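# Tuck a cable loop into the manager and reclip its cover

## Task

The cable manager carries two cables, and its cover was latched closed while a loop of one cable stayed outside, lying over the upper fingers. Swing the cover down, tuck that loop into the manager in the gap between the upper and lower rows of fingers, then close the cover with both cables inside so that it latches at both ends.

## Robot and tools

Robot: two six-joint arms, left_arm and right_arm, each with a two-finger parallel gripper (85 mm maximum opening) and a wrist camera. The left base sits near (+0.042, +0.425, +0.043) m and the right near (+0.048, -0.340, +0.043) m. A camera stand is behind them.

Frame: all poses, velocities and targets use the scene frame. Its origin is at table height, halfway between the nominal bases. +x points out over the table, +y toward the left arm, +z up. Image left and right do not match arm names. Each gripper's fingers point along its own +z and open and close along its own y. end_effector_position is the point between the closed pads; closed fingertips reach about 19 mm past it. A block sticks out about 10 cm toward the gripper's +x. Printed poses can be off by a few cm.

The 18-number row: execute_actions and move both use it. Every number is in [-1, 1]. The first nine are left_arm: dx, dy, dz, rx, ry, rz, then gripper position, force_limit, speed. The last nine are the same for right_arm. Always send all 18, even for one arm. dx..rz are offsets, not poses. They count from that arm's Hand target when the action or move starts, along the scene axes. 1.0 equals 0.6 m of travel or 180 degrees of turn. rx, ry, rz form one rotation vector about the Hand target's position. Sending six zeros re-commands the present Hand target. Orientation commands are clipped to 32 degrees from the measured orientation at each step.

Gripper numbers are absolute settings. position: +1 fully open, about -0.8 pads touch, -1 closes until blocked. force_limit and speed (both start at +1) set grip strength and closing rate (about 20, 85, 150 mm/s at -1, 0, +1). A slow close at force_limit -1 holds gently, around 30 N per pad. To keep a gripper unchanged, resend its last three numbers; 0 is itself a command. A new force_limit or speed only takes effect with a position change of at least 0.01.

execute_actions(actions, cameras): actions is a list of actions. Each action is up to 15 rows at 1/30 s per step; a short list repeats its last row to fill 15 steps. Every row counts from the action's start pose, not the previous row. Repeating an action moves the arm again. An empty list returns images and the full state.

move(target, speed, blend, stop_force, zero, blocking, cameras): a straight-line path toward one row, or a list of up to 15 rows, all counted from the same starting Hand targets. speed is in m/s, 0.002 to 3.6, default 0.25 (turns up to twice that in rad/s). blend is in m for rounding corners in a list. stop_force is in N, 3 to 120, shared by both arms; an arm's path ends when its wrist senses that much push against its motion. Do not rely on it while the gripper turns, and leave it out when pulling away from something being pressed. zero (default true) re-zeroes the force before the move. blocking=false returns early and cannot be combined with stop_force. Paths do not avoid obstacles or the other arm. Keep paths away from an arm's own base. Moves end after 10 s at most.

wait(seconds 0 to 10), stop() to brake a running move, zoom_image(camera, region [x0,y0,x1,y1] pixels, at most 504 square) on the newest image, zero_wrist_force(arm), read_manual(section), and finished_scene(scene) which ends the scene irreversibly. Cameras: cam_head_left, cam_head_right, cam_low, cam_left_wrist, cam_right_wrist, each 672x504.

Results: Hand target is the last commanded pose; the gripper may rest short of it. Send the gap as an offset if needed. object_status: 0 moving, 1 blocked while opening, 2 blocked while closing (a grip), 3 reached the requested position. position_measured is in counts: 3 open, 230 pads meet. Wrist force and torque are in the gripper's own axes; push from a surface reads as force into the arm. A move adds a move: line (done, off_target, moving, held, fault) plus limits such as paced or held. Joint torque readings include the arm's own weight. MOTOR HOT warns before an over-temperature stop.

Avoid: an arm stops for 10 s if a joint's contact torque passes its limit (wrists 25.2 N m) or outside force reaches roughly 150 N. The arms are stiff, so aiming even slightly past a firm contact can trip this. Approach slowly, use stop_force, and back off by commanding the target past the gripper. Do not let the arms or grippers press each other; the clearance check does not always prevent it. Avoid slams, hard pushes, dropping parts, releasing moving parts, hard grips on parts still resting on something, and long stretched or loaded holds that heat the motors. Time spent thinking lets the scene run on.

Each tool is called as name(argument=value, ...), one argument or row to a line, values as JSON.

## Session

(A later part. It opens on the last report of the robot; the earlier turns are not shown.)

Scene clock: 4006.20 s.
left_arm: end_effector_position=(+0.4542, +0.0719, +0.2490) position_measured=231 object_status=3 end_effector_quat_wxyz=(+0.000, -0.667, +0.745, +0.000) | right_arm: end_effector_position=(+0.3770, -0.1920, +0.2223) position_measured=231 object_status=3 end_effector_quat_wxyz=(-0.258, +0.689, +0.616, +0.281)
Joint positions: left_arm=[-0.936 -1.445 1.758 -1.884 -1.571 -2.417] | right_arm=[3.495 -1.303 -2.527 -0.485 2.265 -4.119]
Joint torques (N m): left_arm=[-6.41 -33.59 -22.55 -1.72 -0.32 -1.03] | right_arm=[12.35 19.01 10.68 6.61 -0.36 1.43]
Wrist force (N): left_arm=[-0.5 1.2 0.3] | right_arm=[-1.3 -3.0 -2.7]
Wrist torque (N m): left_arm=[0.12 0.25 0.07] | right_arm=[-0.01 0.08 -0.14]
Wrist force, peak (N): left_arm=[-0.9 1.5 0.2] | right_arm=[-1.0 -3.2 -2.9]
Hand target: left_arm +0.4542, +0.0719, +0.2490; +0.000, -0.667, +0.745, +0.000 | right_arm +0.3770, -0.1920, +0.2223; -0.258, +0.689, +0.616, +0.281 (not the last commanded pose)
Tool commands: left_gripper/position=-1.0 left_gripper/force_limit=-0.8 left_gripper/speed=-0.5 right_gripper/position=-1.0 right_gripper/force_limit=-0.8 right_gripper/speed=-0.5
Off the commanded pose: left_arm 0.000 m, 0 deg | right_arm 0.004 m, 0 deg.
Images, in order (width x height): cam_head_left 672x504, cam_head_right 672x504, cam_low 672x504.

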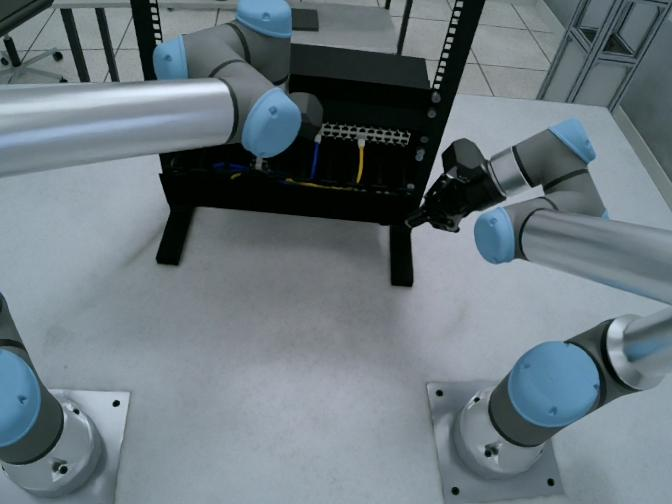

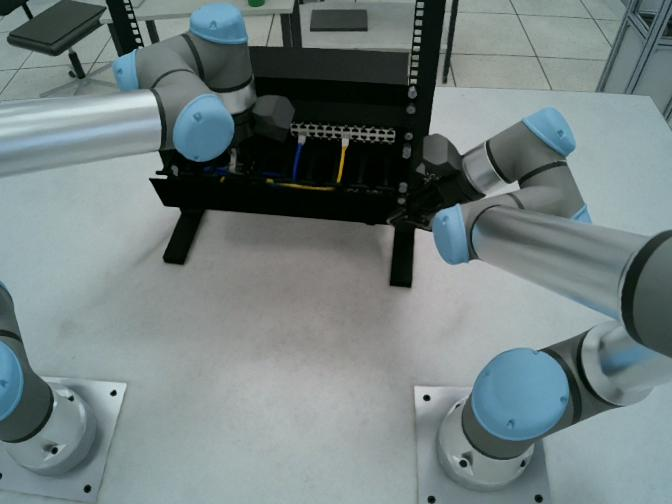

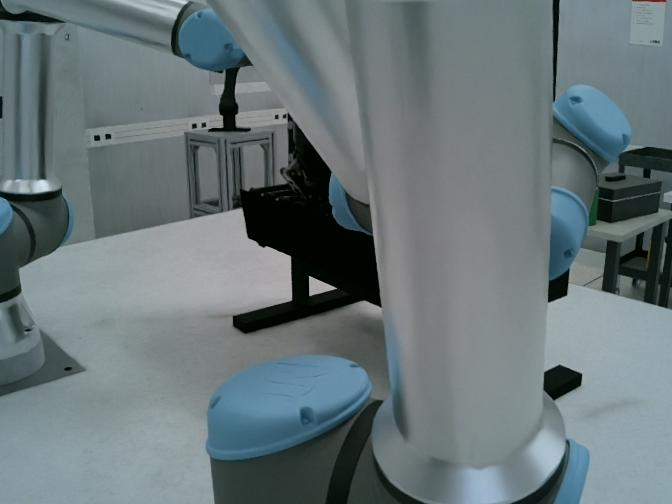

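move(
  target=[
    [0,0,0,0,0,0,-1,-0.8,-0.5,0.0083,-0.0009,0.0028,0,0,0,-1,-0.8,-0.5],
  ],
  speed=0.01,
  stop_force=12,
  cameras=["cam_head_right", "cam_left_wrist"],
)

zoom_image(
  camera="cam_head_right",
  region=[140, 130, 440, 250],
)

Scene clock: 4066.23 s.
left_arm: end_effector_position=(+0.4542, +0.0719, +0.2490) position_measured=231 object_status=3 end_effector_quat_wxyz=(+0.000, -0.667, +0.745, +0.000) | right_arm: end_effector_position=(+0.3820, -0.1925, +0.2240) position_measured=231 object_status=3 end_effector_quat_wxyz=(-0.258, +0.689, +0.616, +0.281)
Joint positions: left_arm=[-0.936 -1.445 1.758 -1.884 -1.571 -2.417] | right_arm=[3.488 -1.314 -2.512 -0.494 2.268 -4.128]
Joint torques (N m): left_arm=[-6.34 -32.88 -22.13 -1.65 -0.55 -1.14] | right_arm=[-15.14 1.35 34.14 1.8 4.16 -1.23]
Wrist force (N): left_arm=[-0.7 1.1 0.3] | right_arm=[-1.6 -4.2 -2.1]
Wrist torque (N m): left_arm=[0.11 0.27 0.07] | right_arm=[0.05 0.06 -0.07]
Wrist force, peak (N): left_arm=[-0.7 1.4 0.5] | right_arm=[-2.4 -8.7 -2.5]
Hand target: left_arm +0.4542, +0.0719, +0.2490; +0.000, -0.667, +0.745, +0.000 | right_arm +0.3820, -0.1925, +0.2240; -0.258, +0.689, +0.616, +0.281
Off the commanded pose: left_arm 0.000 m, 0 deg | right_arm 0.000 m, 0 deg.
move: done
Images, in order (width x height): cam_head_right 672x504, cam_left_wrist 672x504.

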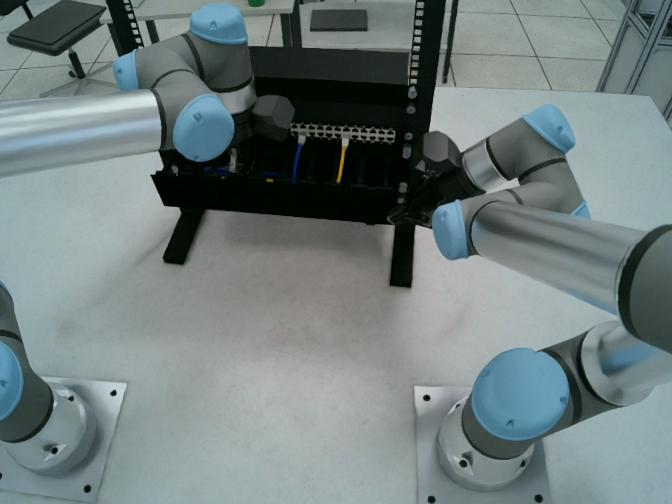

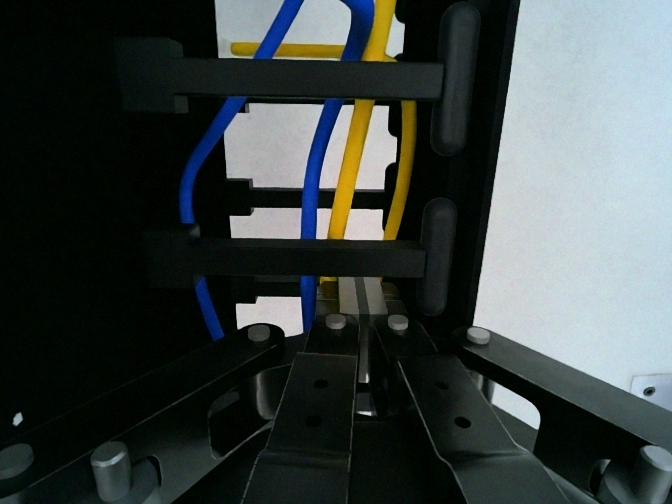

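Scaled by 1.680 from the camera's 672x504 image, which has a finer 960x720 frame.

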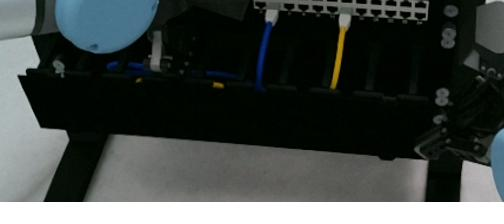

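move(
  target=[
    [0,0,0.02,0,0,0,-1,-0.8,-0.5,0,0,0,0,0,0,-1,-0.8,-0.5],
    [0,0,0.1,0,0,0,-1,-0.8,-0.5,0,0,0,0,0,0,-1,-0.8,-0.5],
  ],
  speed=[0.02,0.06],
  blend=[0.003,0],
  cameras=["cam_left_wrist"],
)

zoom_image(
  camera="cam_left_wrist",
  region=[240, 0, 560, 320],
)

Scene clock: 4075.23 s.
left_arm: end_effector_position=(+0.4541, +0.0719, +0.3089) position_measured=231 object_status=3 end_effector_quat_wxyz=(+0.000, -0.667, +0.745, +0.000) | right_arm: end_effector_position=(+0.3820, -0.1925, +0.2240) position_measured=231 object_status=3 end_effector_quat_wxyz=(-0.258, +0.689, +0.616, +0.281)
Joint positions: left_arm=[-0.936 -1.479 1.638 -1.731 -1.571 -2.417] | right_arm=[3.488 -1.314 -2.512 -0.494 2.268 -4.128]
Joint torques (N m): left_arm=[-5.15 -35.43 -33.45 -1.38 0.92 -0.88] | right_arm=[-14.51 0.88 34.96 1.41 3.9 -1.31]
Wrist force (N): left_arm=[-0.6 0.6 0.5] | right_arm=[-1.5 -4.3 -2.3]
Wrist torque (N m): left_arm=[0.09 0.29 0.06] | right_arm=[0.01 0.04 -0.07]
Wrist force, peak (N): left_arm=[-0.9 1.3 1.2] | right_arm=[-1.7 -4.7 -2.1]
Hand target: left_arm +0.4542, +0.0719, +0.3090; +0.000, -0.667, +0.745, +0.000 | right_arm +0.3820, -0.1925, +0.2240; -0.258, +0.689, +0.616, +0.281
Off the commanded pose: left_arm 0.000 m, 0 deg | right_arm 0.000 m, 0 deg.
move: done
Images, in order (width x height): cam_left_wrist 672x504.

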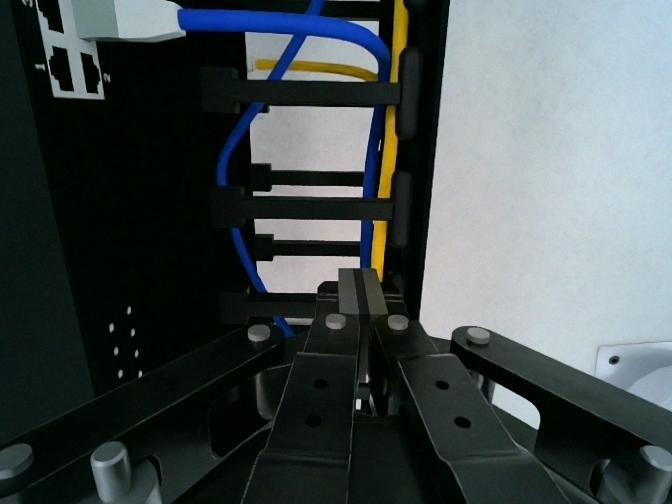

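Scaled by 1.575 from the camera's 672x504 image, which has a finer 960x720 frame.

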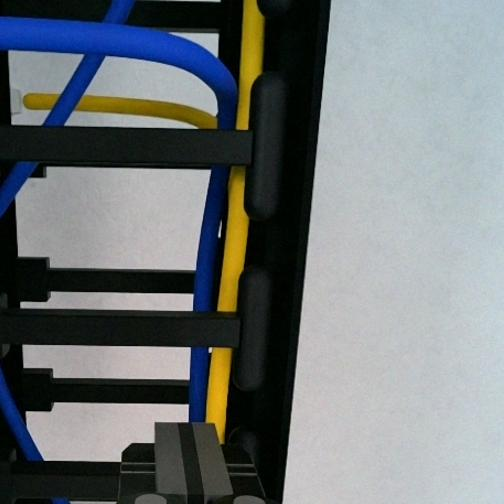

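move(
  target=[
    [-0.0112,0.13449,0.0183,0,0,0,-1,-0.8,-0.5,0,0,0,0,0,0,-1,-0.8,-0.5],
  ],
  speed=0.15,
  cameras=["cam_left_wrist"],
)

zoom_image(
  camera="cam_left_wrist",
  region=[200, 0, 560, 320],
)

Scene clock: 4097.30 s.
left_arm: end_effector_position=(+0.4474, +0.1525, +0.3199) position_measured=231 object_status=3 end_effector_quat_wxyz=(+0.000, -0.667, +0.745, +0.000) | right_arm: end_effector_position=(+0.3820, -0.1925, +0.2240) position_measured=231 object_status=3 end_effector_quat_wxyz=(-0.258, +0.689, +0.616, +0.281)
Joint positions: left_arm=[-0.848 -1.614 1.749 -1.706 -1.571 -2.328] | right_arm=[3.488 -1.314 -2.512 -0.494 2.268 -4.128]
Joint torques (N m): left_arm=[8.97 -29.06 -17.59 -1.4 -1.5 1.38] | right_arm=[-13.28 0.83 35.45 1.55 3.81 -1.2]
Wrist force (N): left_arm=[-0.3 0.7 0.8] | right_arm=[-1.4 -4.4 -2.1]
Wrist torque (N m): left_arm=[0.11 0.25 0.07] | right_arm=[-0.01 0.04 -0.08]
Wrist force, peak (N): left_arm=[-2.1 0.9 0.4] | right_arm=[-1.9 -4.6 -2.2]
Hand target: left_arm +0.4474, +0.1526, +0.3200; +0.000, -0.667, +0.745, +0.000 | right_arm +0.3820, -0.1925, +0.2240; -0.258, +0.689, +0.616, +0.281
Off the commanded pose: left_arm 0.000 m, 0 deg | right_arm 0.000 m, 0 deg.
move: done
Images, in order (width x height): cam_left_wrist 672x504.

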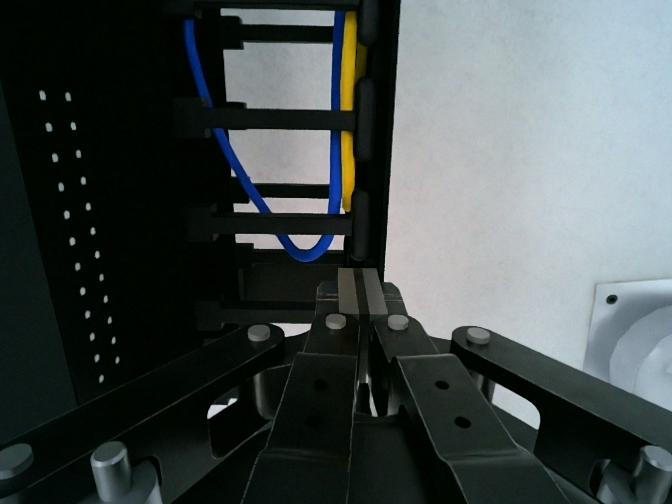

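Scaled by 1.400 from the camera's 672x504 image, which has a finer 960x720 frame.

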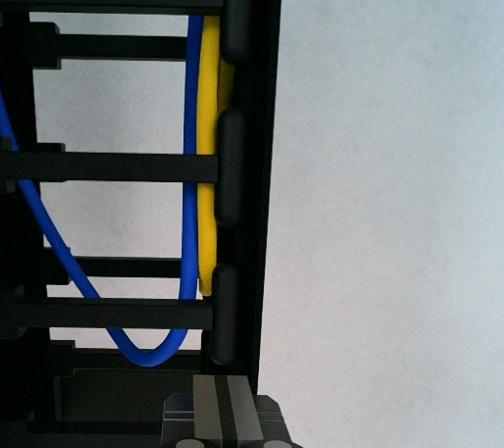

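move(
  target=[
    [-0.08238,0.1414,0,0,0,0,-1,-0.8,-0.5,0,0,0,0,0,0,-1,-0.8,-0.5],
    [-0.08238,0.1414,-0.11,0,0,0,-1,-0.8,-0.5,0,0,0,0,0,0,-1,-0.8,-0.5],
  ],
  speed=0.15,
  blend=[0.01,0],
  cameras=["cam_left_wrist", "cam_head_left"],
)

Scene clock: 4105.47 s.
left_arm: end_effector_position=(+0.3980, +0.2374, +0.2540) position_measured=231 object_status=3 end_effector_quat_wxyz=(+0.000, -0.667, +0.745, +0.000) | right_arm: end_effector_position=(+0.3820, -0.1925, +0.2240) position_measured=231 object_status=3 end_effector_quat_wxyz=(-0.258, +0.689, +0.616, +0.281)
Joint positions: left_arm=[-0.802 -1.802 2.08 -1.85 -1.571 -2.283] | right_arm=[3.488 -1.314 -2.512 -0.494 2.268 -4.128]
Joint torques (N m): left_arm=[8.65 -5.87 -17.18 -3.82 0.81 1.51] | right_arm=[-12.28 1.4 35.37 1.69 3.92 -1.07]
Wrist force (N): left_arm=[-0.5 0.8 0.7] | right_arm=[-1.6 -4.4 -2.0]
Wrist torque (N m): left_arm=[0.11 0.29 0.05] | right_arm=[-0.02 0.06 -0.07]
Wrist force, peak (N): left_arm=[-0.8 0.7 1.9] | right_arm=[-1.7 -4.7 -1.9]
Hand target: left_arm +0.3980, +0.2374, +0.2540; +0.000, -0.667, +0.745, +0.000 | right_arm +0.3820, -0.1925, +0.2240; -0.258, +0.689, +0.616, +0.281
Off the commanded pose: left_arm 0.000 m, 0 deg | right_arm 0.000 m, 0 deg.
move: done
Images, in order (width x height): cam_head_left 672x504, cam_left_wrist 672x504.

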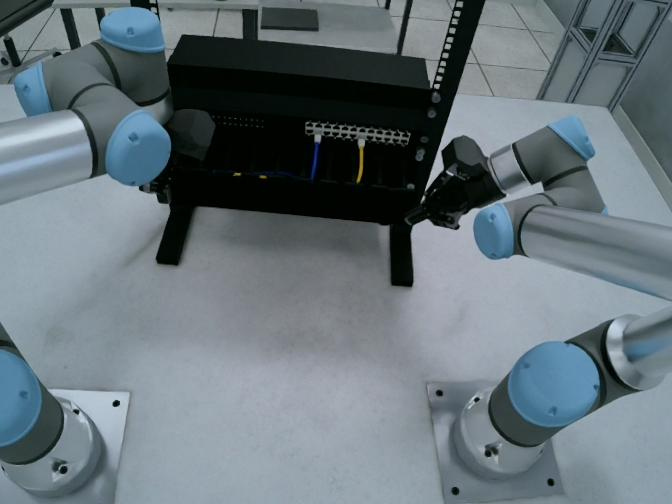

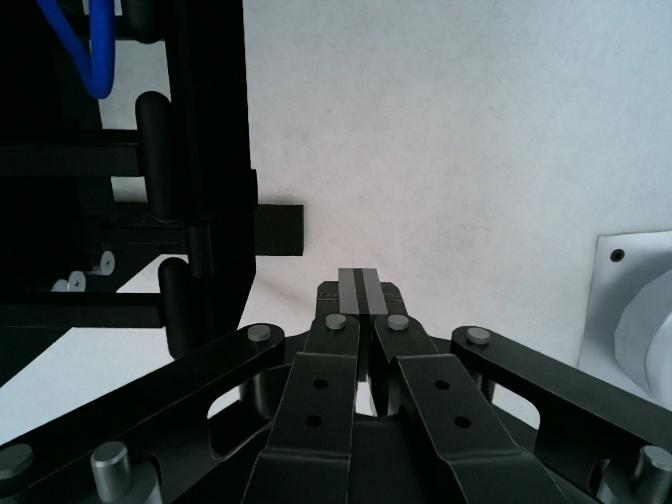

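move(
  target=[
    [0.0497,-0.0054,0,0,0,0,-1,-0.8,-0.5,0,0,0,0,0,0,-1,-0.8,-0.5],
  ],
  speed=0.02,
  stop_force=5,
  cameras=["cam_left_wrist"],
)

Scene clock: 4114.63 s.
left_arm: end_effector_position=(+0.4278, +0.2342, +0.2540) position_measured=231 object_status=3 end_effector_quat_wxyz=(+0.000, -0.667, +0.745, +0.000) | right_arm: end_effector_position=(+0.3820, -0.1925, +0.2240) position_measured=231 object_status=3 end_effector_quat_wxyz=(-0.258, +0.689, +0.616, +0.281)
Joint positions: left_arm=[-0.754 -1.726 2.021 -1.866 -1.571 -2.234] | right_arm=[3.488 -1.314 -2.512 -0.494 2.268 -4.128]
Joint torques (N m): left_arm=[8.77 -9.22 -32.79 -3.86 -1.3 1.37] | right_arm=[-12.4 0.78 31.32 1.77 3.91 -1.32]
Wrist force (N): left_arm=[-0.2 2.7 -0.8] | right_arm=[0.2 -1.0 -3.4]
Wrist torque (N m): left_arm=[0.11 0.25 0.05] | right_arm=[0.03 -0.01 -0.07]
Wrist force, peak (N): left_arm=[-0.2 2.9 -0.8] | right_arm=[-1.8 -4.5 -2.3]
Hand target: left_arm +0.4278, +0.2342, +0.2540; +0.000, -0.667, +0.745, +0.000 | right_arm +0.3820, -0.1925, +0.2240; -0.258, +0.689, +0.616, +0.281
Off the commanded pose: left_arm 0.000 m, 0 deg | right_arm 0.000 m, 0 deg.
move: done
Images, in order (width x height): cam_left_wrist 672x504.

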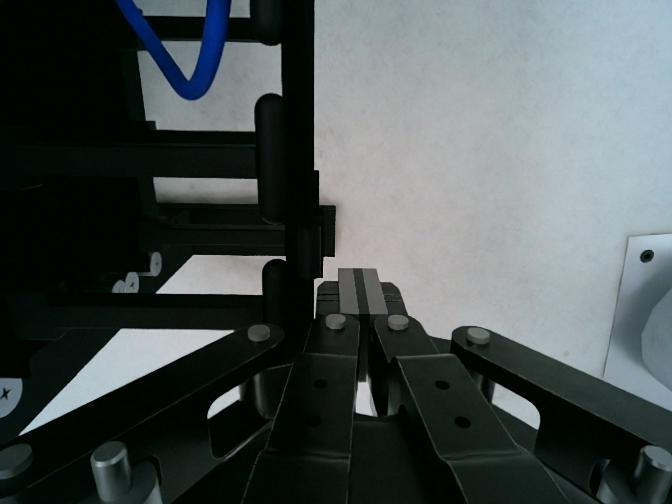

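move(
  target=[
    [0,0,0,0,0,0,-1,-0.8,-0.5,0,0,0.02,0,0,0,-1,-0.8,-0.5],
  ],
  speed=0.03,
)

move(
  target=[
    [0.0133,-0.0014,0,0,0,0,-1,-0.8,-0.5,0.0133,-0.0014,0,0,0,0,-1,-0.8,-0.5],
  ],
  speed=0.01,
  stop_force=25,
  cameras=["cam_left_wrist", "cam_right_wrist"],
)

Scene clock: 4123.33 s.
left_arm: end_effector_position=(+0.4278, +0.2342, +0.2540) position_measured=231 object_status=3 end_effector_quat_wxyz=(+0.000, -0.667, +0.745, +0.000) | right_arm: end_effector_position=(+0.3820, -0.1925, +0.2359) position_measured=231 object_status=3 end_effector_quat_wxyz=(-0.258, +0.689, +0.616, +0.281)
Joint positions: left_arm=[-0.754 -1.726 2.021 -1.866 -1.571 -2.234] | right_arm=[3.488 -1.285 -2.492 -0.543 2.268 -4.128]
Joint torques (N m): left_arm=[7.68 -10.03 -32.74 -3.62 -1.14 1.41] | right_arm=[-8.67 19.43 33.24 1.19 3.15 -1.38]
Wrist force (N): left_arm=[-0.4 0.7 0.6] | right_arm=[-1.3 -3.8 -2.6]
Wrist torque (N m): left_arm=[0.10 0.27 0.05] | right_arm=[0.00 0.08 -0.08]
Wrist force, peak (N): left_arm=[-0.5 2.9 -1.0] | right_arm=[-1.2 -4.0 -2.5]
Hand target: left_arm +0.4278, +0.2342, +0.2540; +0.000, -0.667, +0.745, +0.000 | right_arm +0.3820, -0.1925, +0.2360; -0.258, +0.689, +0.616, +0.281
Off the commanded pose: left_arm 0.000 m, 0 deg | right_arm 0.000 m, 0 deg.
move: done

Scene clock: 4124.80 s.
left_arm: end_effector_position=(+0.4319, +0.2337, +0.2540) position_measured=231 object_status=3 end_effector_quat_wxyz=(+0.000, -0.667, +0.745, +0.000) | right_arm: end_effector_position=(+0.3848, -0.1928, +0.2360) position_measured=231 object_status=3 end_effector_quat_wxyz=(-0.258, +0.689, +0.616, +0.281)
Joint positions: left_arm=[-0.748 -1.716 2.013 -1.868 -1.571 -2.228] | right_arm=[3.484 -1.294 -2.485 -0.545 2.27 -4.133]
Joint torques (N m): left_arm=[-8.06 -23.39 -23.67 -6.07 3.32 -1.51] | right_arm=[13.38 15.9 16.75 8.4 -3.01 1.53]
Wrist force (N): left_arm=[-2.6 23.0 -0.2] | right_arm=[-1.3 -27.8 -13.8]
Wrist torque (N m): left_arm=[0.31 0.40 0.04] | right_arm=[-0.18 0.11 -0.24]
Wrist force, peak (N): left_arm=[-8.9 42.8 -14.6] | right_arm=[-6.6 -50.4 -31.6]
Hand target: left_arm +0.4319, +0.2337, +0.2540; +0.000, -0.667, +0.745, +0.000 (not the last commanded pose) | right_arm +0.3848, -0.1928, +0.2360; -0.258, +0.689, +0.616, +0.281 (not the last commanded pose)
Off the commanded pose: left_arm 0.004 m, 0 deg | right_arm 0.005 m, 0 deg.
move: contact (left_arm, right_arm)
Images, in order (width x height): cam_left_wrist 672x504, cam_right_wrist 672x504.

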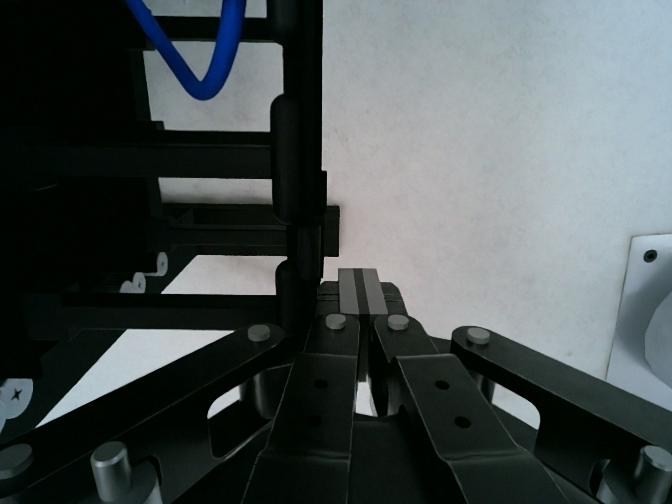

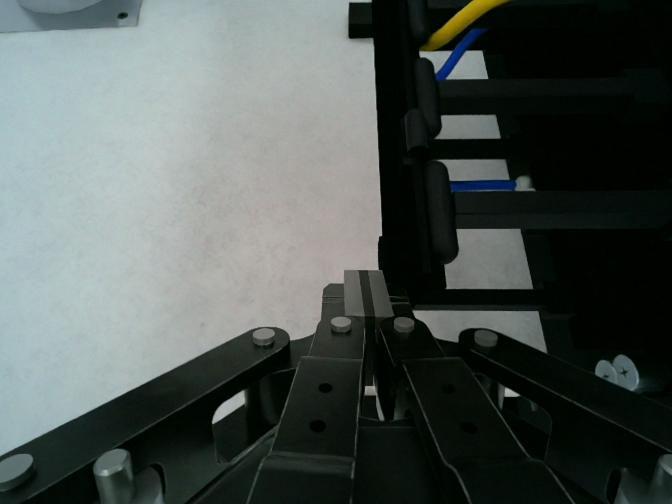

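zoom_image(
  camera="cam_left_wrist",
  region=[230, 80, 380, 340],
)

zoom_image(
  camera="cam_right_wrist",
  region=[340, 60, 500, 320],
)

Scaled by 1.938 from the camera's 672x504 image, which has a finer 960x720 frame.

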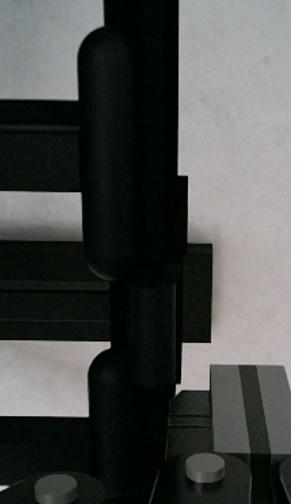

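Scaled by 1.938 from the camera's 672x504 image, which has a finer 960x720 frame.

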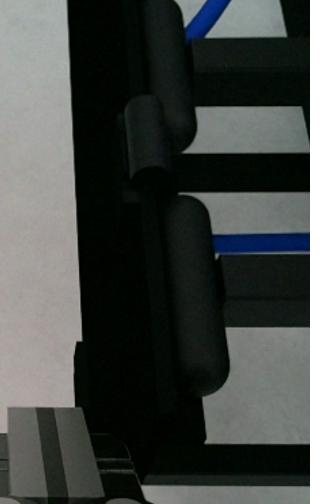

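move(
  target=[
    [-0.012,0.0013,0,0,0,0,-1,-0.8,-0.5,-0.012,0.0013,0,0,0,0,-1,-0.8,-0.5],
  ],
  speed=0.03,
  cameras=["cam_left_wrist", "cam_right_wrist"],
)

zoom_image(
  camera="cam_left_wrist",
  region=[230, 80, 380, 340],
)

zoom_image(
  camera="cam_right_wrist",
  region=[340, 60, 500, 320],
)

Scene clock: 4140.60 s.
left_arm: end_effector_position=(+0.4248, +0.2345, +0.2540) position_measured=231 object_status=3 end_effector_quat_wxyz=(+0.000, -0.667, +0.745, +0.000) | right_arm: end_effector_position=(+0.3776, -0.1920, +0.2360) position_measured=231 object_status=3 end_effector_quat_wxyz=(-0.258, +0.689, +0.616, +0.281)
Joint positions: left_arm=[-0.758 -1.734 2.027 -1.865 -1.571 -2.239] | right_arm=[3.494 -1.272 -2.501 -0.543 2.266 -4.12]
Joint torques (N m): left_arm=[-11.4 -23.93 -16.49 -1.48 -1.01 -1.69] | right_arm=[12.3 20.07 9.74 6.04 -1.19 1.3]
Wrist force (N): left_arm=[0.9 -0.7 0.5] | right_arm=[1.5 0.1 -4.3]
Wrist torque (N m): left_arm=[-0.12 0.07 0.13] | right_arm=[0.12 -0.15 -0.25]
Wrist force, peak (N): left_arm=[-2.4 23.5 0.1] | right_arm=[-1.2 -28.3 -13.8]
Hand target: left_arm +0.4247, +0.2345, +0.2540; +0.000, -0.667, +0.745, +0.000 | right_arm +0.3776, -0.1920, +0.2360; -0.258, +0.689, +0.616, +0.281
Off the commanded pose: left_arm 0.000 m, 0 deg | right_arm 0.000 m, 0 deg.
move: done
Images, in order (width x height): cam_left_wrist 672x504, cam_right_wrist 672x504.

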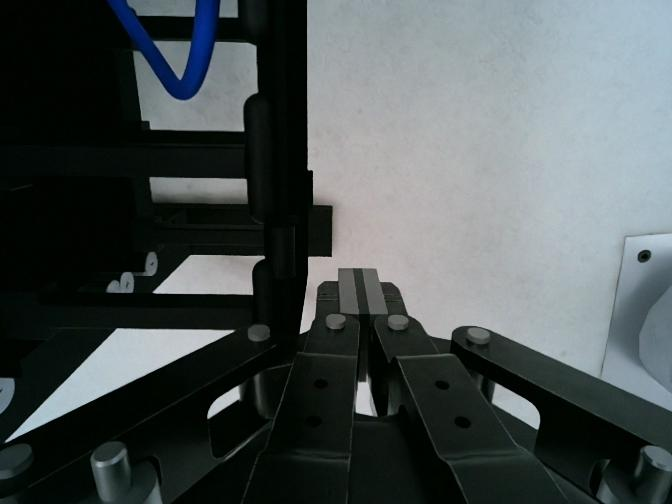

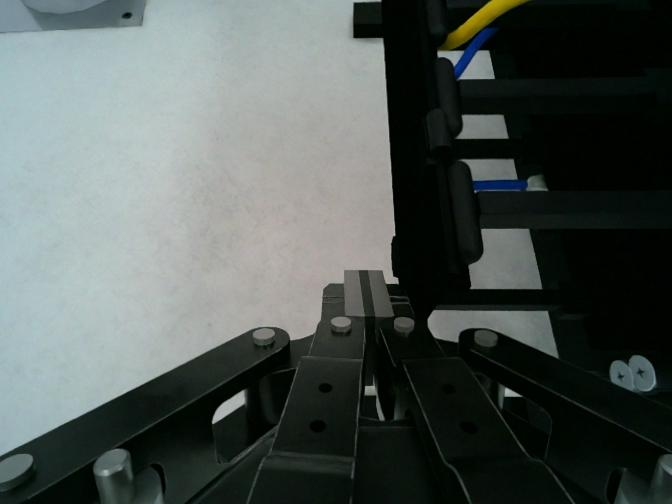

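Scaled by 1.938 from the camera's 672x504 image, which has a finer 960x720 frame.

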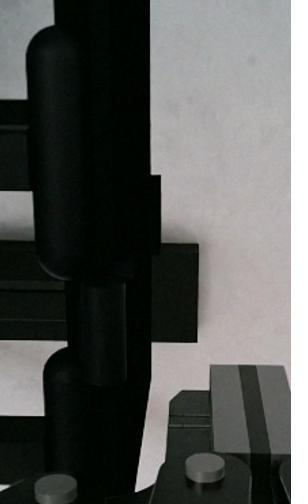

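Scaled by 1.938 from the camera's 672x504 image, which has a finer 960x720 frame.

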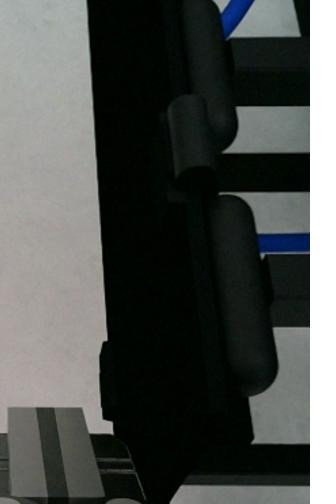

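move(
  target=[
    [0.0110,-0.0012,0,0,0,0,-1,-0.8,-0.5,0.0110,-0.0012,0,0,0,0,-1,-0.8,-0.5],
    [0.0216,-0.0023,0,0,0,0,-1,-0.8,-0.5,0.0216,-0.0023,0,0,0,0,-1,-0.8,-0.5],
  ],
  speed=[0.02,0.006],
  stop_force=42,
  blend=[0.001,0],
  cameras=["cam_left_wrist", "cam_right_wrist"],
)

zoom_image(
  camera="cam_left_wrist",
  region=[230, 80, 380, 340],
)

zoom_image(
  camera="cam_right_wrist",
  region=[340, 60, 500, 320],
)

Scene clock: 4155.87 s.
left_arm: end_effector_position=(+0.4322, +0.2337, +0.2539) position_measured=231 object_status=3 end_effector_quat_wxyz=(+0.000, -0.667, +0.745, +0.000) | right_arm: end_effector_position=(+0.3849, -0.1928, +0.2359) position_measured=231 object_status=3 end_effector_quat_wxyz=(-0.258, +0.689, +0.616, +0.281)
Joint positions: left_arm=[-0.747 -1.715 2.012 -1.868 -1.571 -2.228] | right_arm=[3.483 -1.295 -2.485 -0.545 2.27 -4.134]
Joint torques (N m): left_arm=[-8.63 -17.23 -24.25 -9.16 5.58 -1.51] | right_arm=[10.29 14.47 19.66 9.57 -5.06 1.42]
Wrist force (N): left_arm=[-6.5 41.3 -12.9] | right_arm=[-1.2 -35.5 -17.9]
Wrist torque (N m): left_arm=[0.48 0.36 -0.03] | right_arm=[-0.03 0.02 -0.26]
Wrist force, peak (N): left_arm=[-10.7 55.4 -25.1] | right_arm=[-5.6 -51.9 -35.9]
Hand target: left_arm +0.4321, +0.2337, +0.2539; +0.000, -0.667, +0.745, +0.000 (not the last commanded pose) | right_arm +0.3849, -0.1928, +0.2360; -0.258, +0.689, +0.616, +0.281 (not the last commanded pose)
Off the commanded pose: left_arm 0.006 m, 0 deg | right_arm 0.006 m, 0 deg.
move: contact (left_arm, right_arm); path passed 1 of 2 targets
Images, in order (width x height): cam_left_wrist 672x504, cam_right_wrist 672x504.

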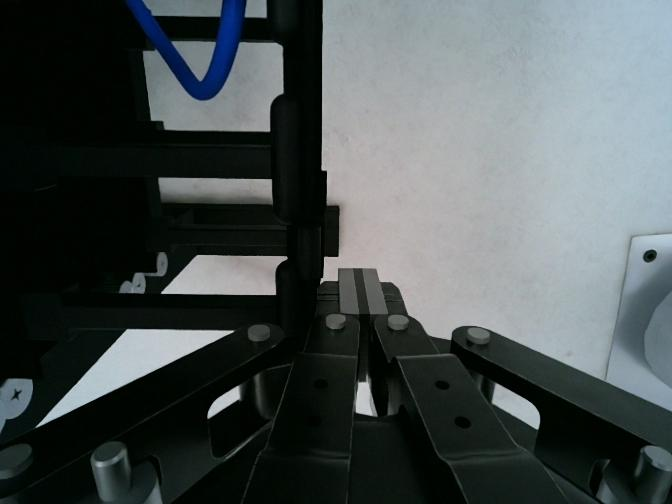

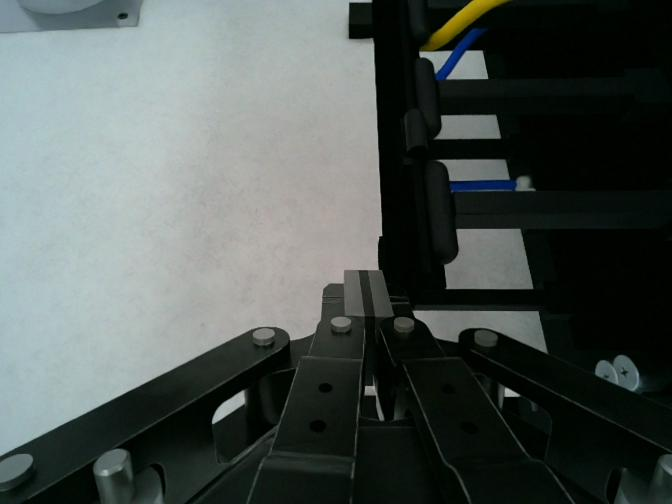

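Scaled by 1.938 from the camera's 672x504 image, which has a finer 960x720 frame.

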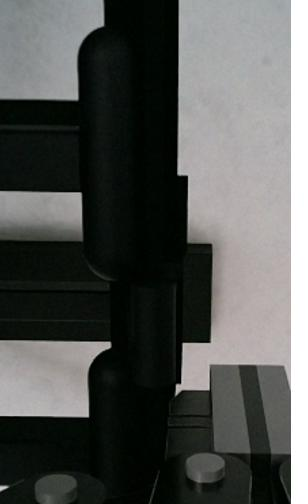

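Scaled by 1.938 from the camera's 672x504 image, which has a finer 960x720 frame.

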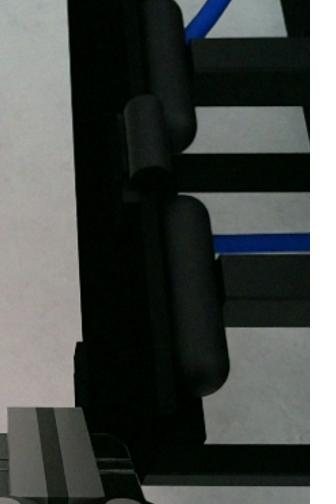

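move(
  target=[
    [-0.05,0.0054,0,0,0,0,-1,-0.8,-0.5,-0.05,0.0054,0,0,0,0,-1,-0.8,-0.5],
  ],
  speed=0.05,
  cameras=["cam_left_wrist", "cam_right_wrist", "cam_head_left", "cam_head_right"],
)

zoom_image(
  camera="cam_left_wrist",
  region=[130, 80, 330, 340],
)

zoom_image(
  camera="cam_right_wrist",
  region=[360, 60, 600, 320],
)

zoom_image(
  camera="cam_head_right",
  region=[140, 130, 440, 250],
)

Scene clock: 4184.47 s.
left_arm: end_effector_position=(+0.4022, +0.2369, +0.2539) position_measured=231 object_status=3 end_effector_quat_wxyz=(+0.000, -0.667, +0.745, +0.000) | right_arm: end_effector_position=(+0.3550, -0.1895, +0.2360) position_measured=231 object_status=3 end_effector_quat_wxyz=(-0.258, +0.689, +0.616, +0.281)
Joint positions: left_arm=[-0.795 -1.791 2.072 -1.852 -1.572 -2.275] | right_arm=[3.532 -1.198 -2.551 -0.539 2.251 -4.076]
Joint torques (N m): left_arm=[-11.62 -21.87 -16.77 -1.52 1.3 -1.58] | right_arm=[12.81 15.97 9.9 1.18 -0.81 1.47]
Wrist force (N): left_arm=[4.2 0.2 -0.7] | right_arm=[0.6 -0.3 -4.1]
Wrist torque (N m): left_arm=[0.02 -0.46 0.14] | right_arm=[0.04 0.01 -0.25]
Wrist force, peak (N): left_arm=[-6.6 41.5 -13.0] | right_arm=[-1.2 -36.0 -18.2]
Hand target: left_arm +0.4021, +0.2370, +0.2539; +0.000, -0.667, +0.745, +0.000 | right_arm +0.3549, -0.1895, +0.2360; -0.258, +0.689, +0.616, +0.281
Off the commanded pose: left_arm 0.000 m, 0 deg | right_arm 0.000 m, 0 deg.
move: done
Images, in order (width x height): cam_head_left 672x504, cam_head_right 672x504, cam_left_wrist 672x504, cam_right_wrist 672x504.

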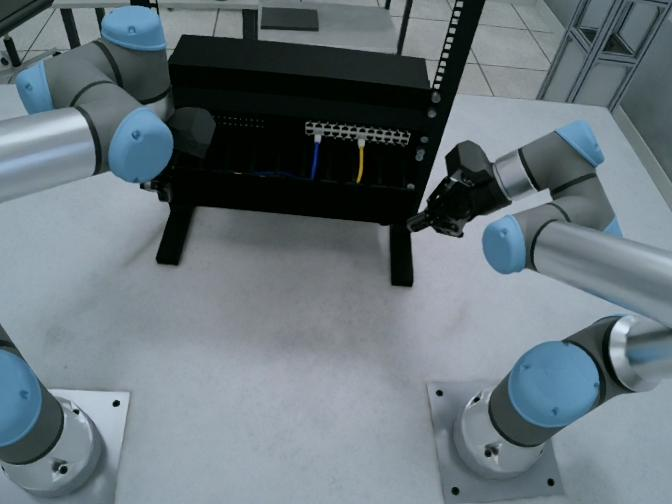

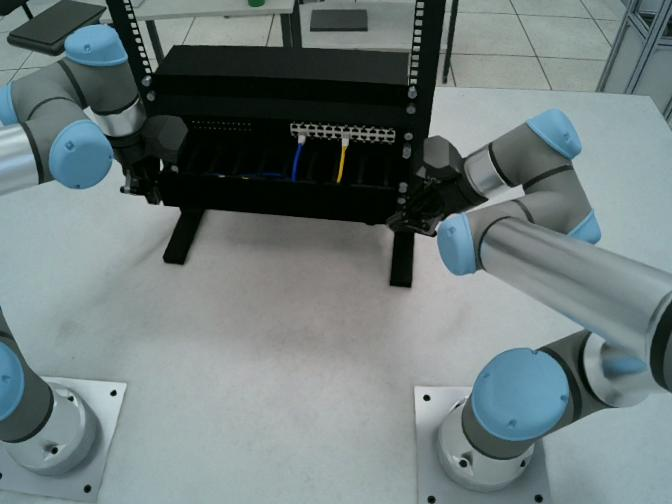

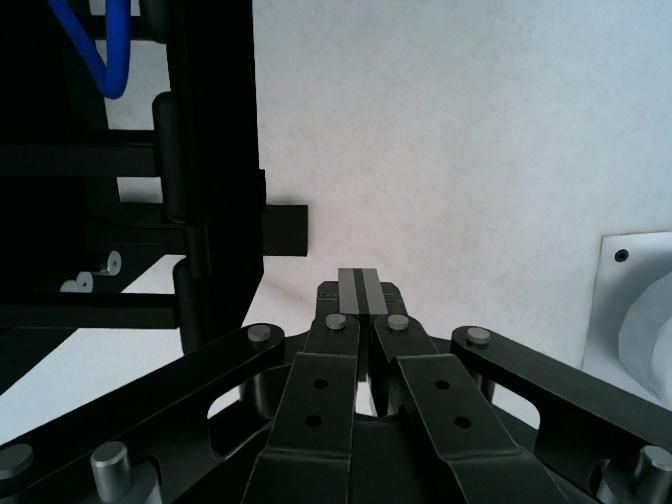

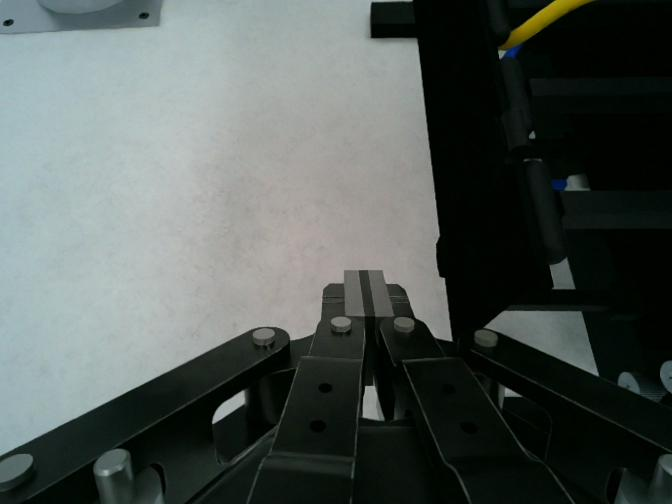

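Scaled by 1.938 from the camera's 672x504 image, which has a finer 960x720 frame.

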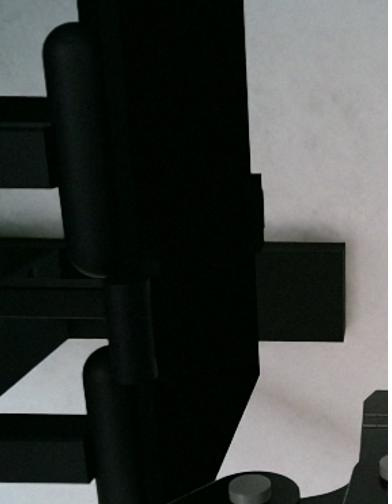

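Scaled by 1.938 from the camera's 672x504 image, which has a finer 960x720 frame.

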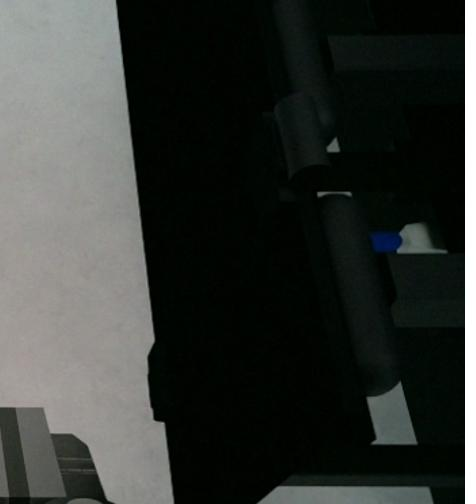

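Scaled by 1.680 from the camera's 672x504 image, which has a finer 960x720 frame.

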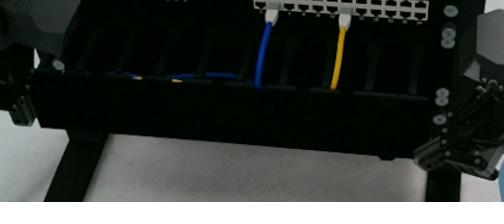

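move(
  target=[
    [0.066,-0.0072,0,0,0,0,-1,-0.8,-0.5,0.066,-0.0072,0,0,0,0,-1,-0.8,-0.5],
  ],
  speed=0.008,
  stop_force=4,
  cameras=[],
)

Scene clock: 4243.27 s.
left_arm: end_effector_position=(+0.4317, +0.2337, +0.2539) position_measured=231 object_status=3 end_effector_quat_wxyz=(+0.000, -0.667, +0.745, +0.000) | right_arm: end_effector_position=(+0.3844, -0.1928, +0.2359) position_measured=231 object_status=3 end_effector_quat_wxyz=(-0.258, +0.689, +0.616, +0.281)
Joint positions: left_arm=[-0.748 -1.717 2.013 -1.867 -1.572 -2.228] | right_arm=[3.484 -1.293 -2.486 -0.545 2.27 -4.133]
Joint torques (N m): left_arm=[-10.64 -24.28 -18.27 -3.24 2.26 -1.6] | right_arm=[13.04 18.43 10.82 5.95 -0.36 1.16]
Wrist force (N): left_arm=[5.8 4.5 1.0] | right_arm=[0.5 -1.4 -3.7]
Wrist torque (N m): left_arm=[0.03 -0.60 0.07] | right_arm=[0.12 0.05 -0.13]
Wrist force, peak (N): left_arm=[1.4 22.1 -9.4] | right_arm=[-1.3 -16.4 -12.3]
Hand target: left_arm +0.4317, +0.2337, +0.2539; +0.000, -0.667, +0.745, +0.000 (not the last commanded pose) | right_arm +0.3844, -0.1928, +0.2360; -0.258, +0.689, +0.616, +0.281 (not the last commanded pose)
Off the commanded pose: left_arm 0.010 m, 0 deg | right_arm 0.010 m, 0 deg.
move: contact (left_arm, right_arm)
No camera images: "cameras" was empty.

move(
  target=[
    [-0.08,0.0087,0,0,0,0,-1,-0.8,-0.5,-0.1,0.0108,0,0,0,0,-1,-0.8,-0.5],
    [-0.08,0.0087,0.14,0,0,0,-1,-0.8,-0.5,-0.12,-0.1,0.03,0,0,0,-1,-0.8,-0.5],
    [-0.0398,-0.4097,0.14,0,0,0,-1,-0.8,-0.5,-0.12,-0.1,0.03,0,0,0,-1,-0.8,-0.5],
  ],
  speed=[0.1,0.25,0.25],
  blend=[0.01,0.02,0],
  cameras=["cam_left_wrist", "cam_right_wrist", "cam_head_right", "cam_head_left"],
)

zoom_image(
  camera="cam_left_wrist",
  region=[100, 0, 460, 330],
)

Scene clock: 4259.90 s.
left_arm: end_effector_position=(+0.4078, -0.0120, +0.3379) position_measured=231 object_status=3 end_effector_quat_wxyz=(+0.000, -0.667, +0.745, +0.000) | right_arm: end_effector_position=(+0.3124, -0.2528, +0.2540) position_measured=231 object_status=3 end_effector_quat_wxyz=(-0.258, +0.689, +0.616, +0.281)
Joint positions: left_arm=[-1.089 -1.421 1.499 -1.649 -1.571 -2.57] | right_arm=[3.327 -0.995 -2.541 -0.92 2.32 -4.332]
Joint torques (N m): left_arm=[-11.34 -23.46 -34.43 -1.14 -0.96 -1.52] | right_arm=[-12.57 -8.75 35.64 0.65 4.37 -1.2]
Wrist force (N): left_arm=[4.6 -0.6 -0.7] | right_arm=[-0.4 0.4 -4.5]
Wrist torque (N m): left_arm=[-0.10 -0.52 0.15] | right_arm=[0.14 0.15 -0.06]
Wrist force, peak (N): left_arm=[6.0 4.3 1.0] | right_arm=[-0.8 0.3 -5.3]
Hand target: left_arm +0.4078, -0.0121, +0.3379; +0.000, -0.667, +0.745, +0.000 | right_arm +0.3124, -0.2528, +0.2540; -0.258, +0.689, +0.616, +0.281
Off the commanded pose: left_arm 0.000 m, 0 deg | right_arm 0.000 m, 0 deg.
move: done
Images, in order (width x height): cam_head_left 672x504, cam_head_right 672x504, cam_left_wrist 672x504, cam_right_wrist 672x504.

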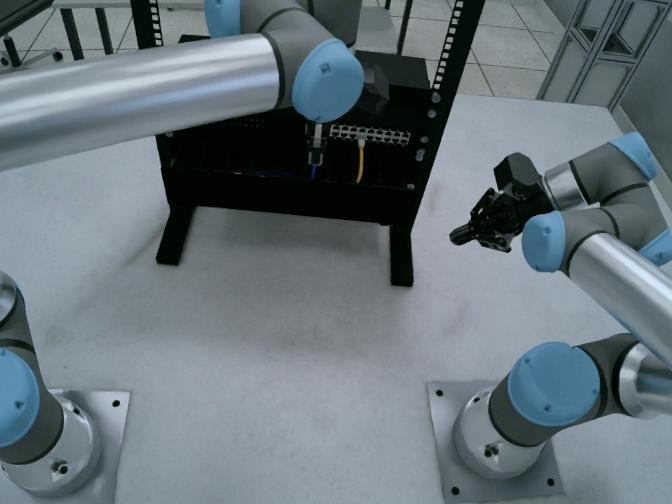

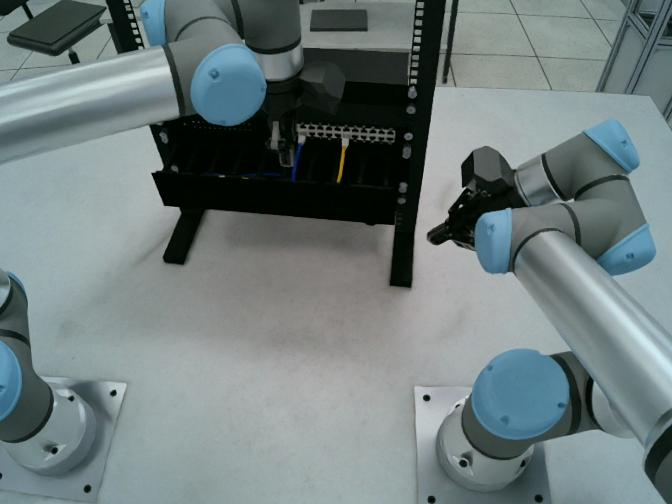

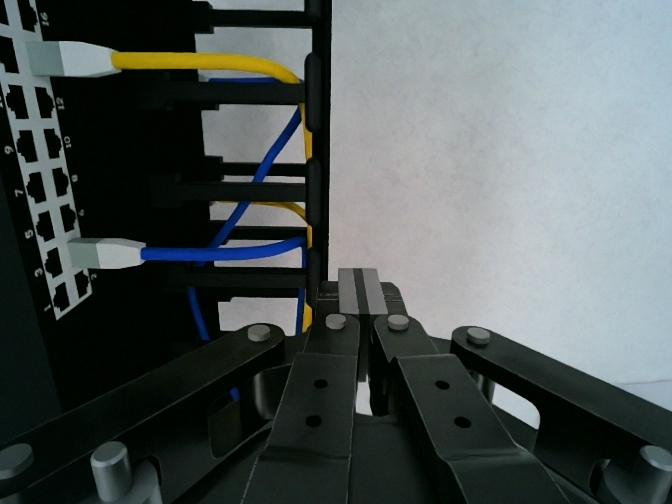

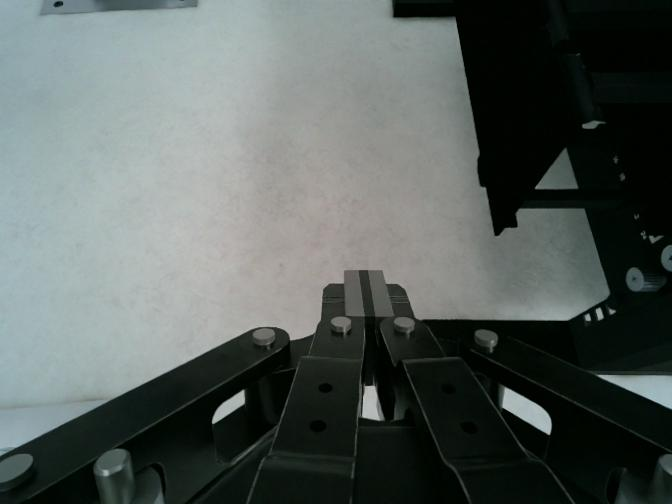

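Scaled by 1.400 from the camera's 672x504 image, which has a finer 960x720 frame.

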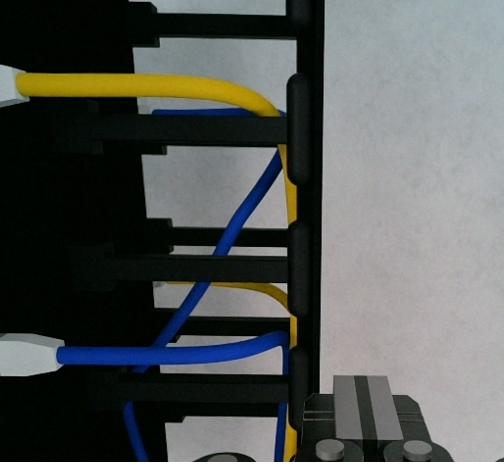

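move(
  target=[
    [-0.01944,-0.17895,0,0,0,0,-1,-0.8,-0.5,0,0,0,0,0,0,-1,-0.8,-0.5],
  ],
  speed=0.2,
  cameras=["cam_left_wrist"],
)

zoom_image(
  camera="cam_left_wrist",
  region=[220, 150, 400, 330],
)

Scene clock: 4284.23 s.
left_arm: end_effector_position=(+0.3961, -0.1194, +0.3379) position_measured=231 object_status=3 end_effector_quat_wxyz=(+0.000, -0.667, +0.745, +0.000) | right_arm: end_effector_position=(+0.3124, -0.2528, +0.2540) position_measured=231 object_status=3 end_effector_quat_wxyz=(-0.258, +0.689, +0.616, +0.281)
Joint positions: left_arm=[-1.18 -1.225 1.251 -1.597 -1.571 -2.661] | right_arm=[3.327 -0.995 -2.541 -0.92 2.32 -4.332]
Joint torques (N m): left_arm=[-11.66 -29.69 -32.81 -1.4 0.35 -1.61] | right_arm=[-13.05 -10.49 35.47 0.31 4.09 -1.22]
Wrist force (N): left_arm=[5.1 -0.2 -0.3] | right_arm=[-0.1 0.3 -4.3]
Wrist torque (N m): left_arm=[-0.04 -0.60 0.14] | right_arm=[0.14 0.10 -0.06]
Wrist force, peak (N): left_arm=[6.9 -0.1 -0.6] | right_arm=[-0.1 0.4 -4.9]
Hand target: left_arm +0.3961, -0.1195, +0.3379; +0.000, -0.667, +0.745, +0.000 | right_arm +0.3124, -0.2528, +0.2540; -0.258, +0.689, +0.616, +0.281
Off the commanded pose: left_arm 0.000 m, 0 deg | right_arm 0.000 m, 0 deg.
move: done
Images, in order (width x height): cam_left_wrist 672x504.

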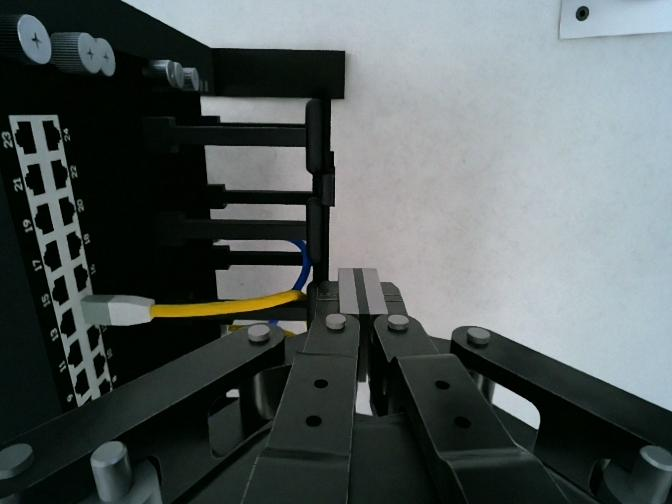

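Scaled by 2.800 from the camera's 672x504 image, which has a finer 960x720 frame.

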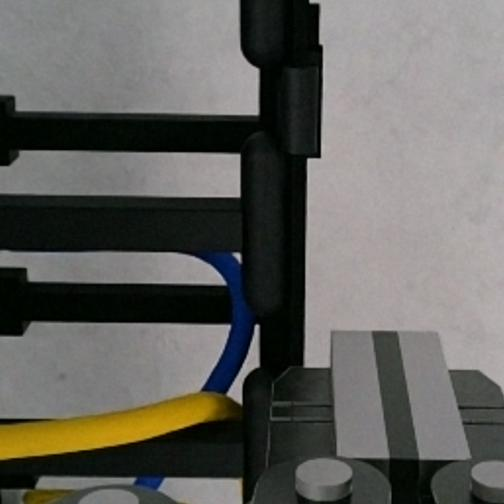

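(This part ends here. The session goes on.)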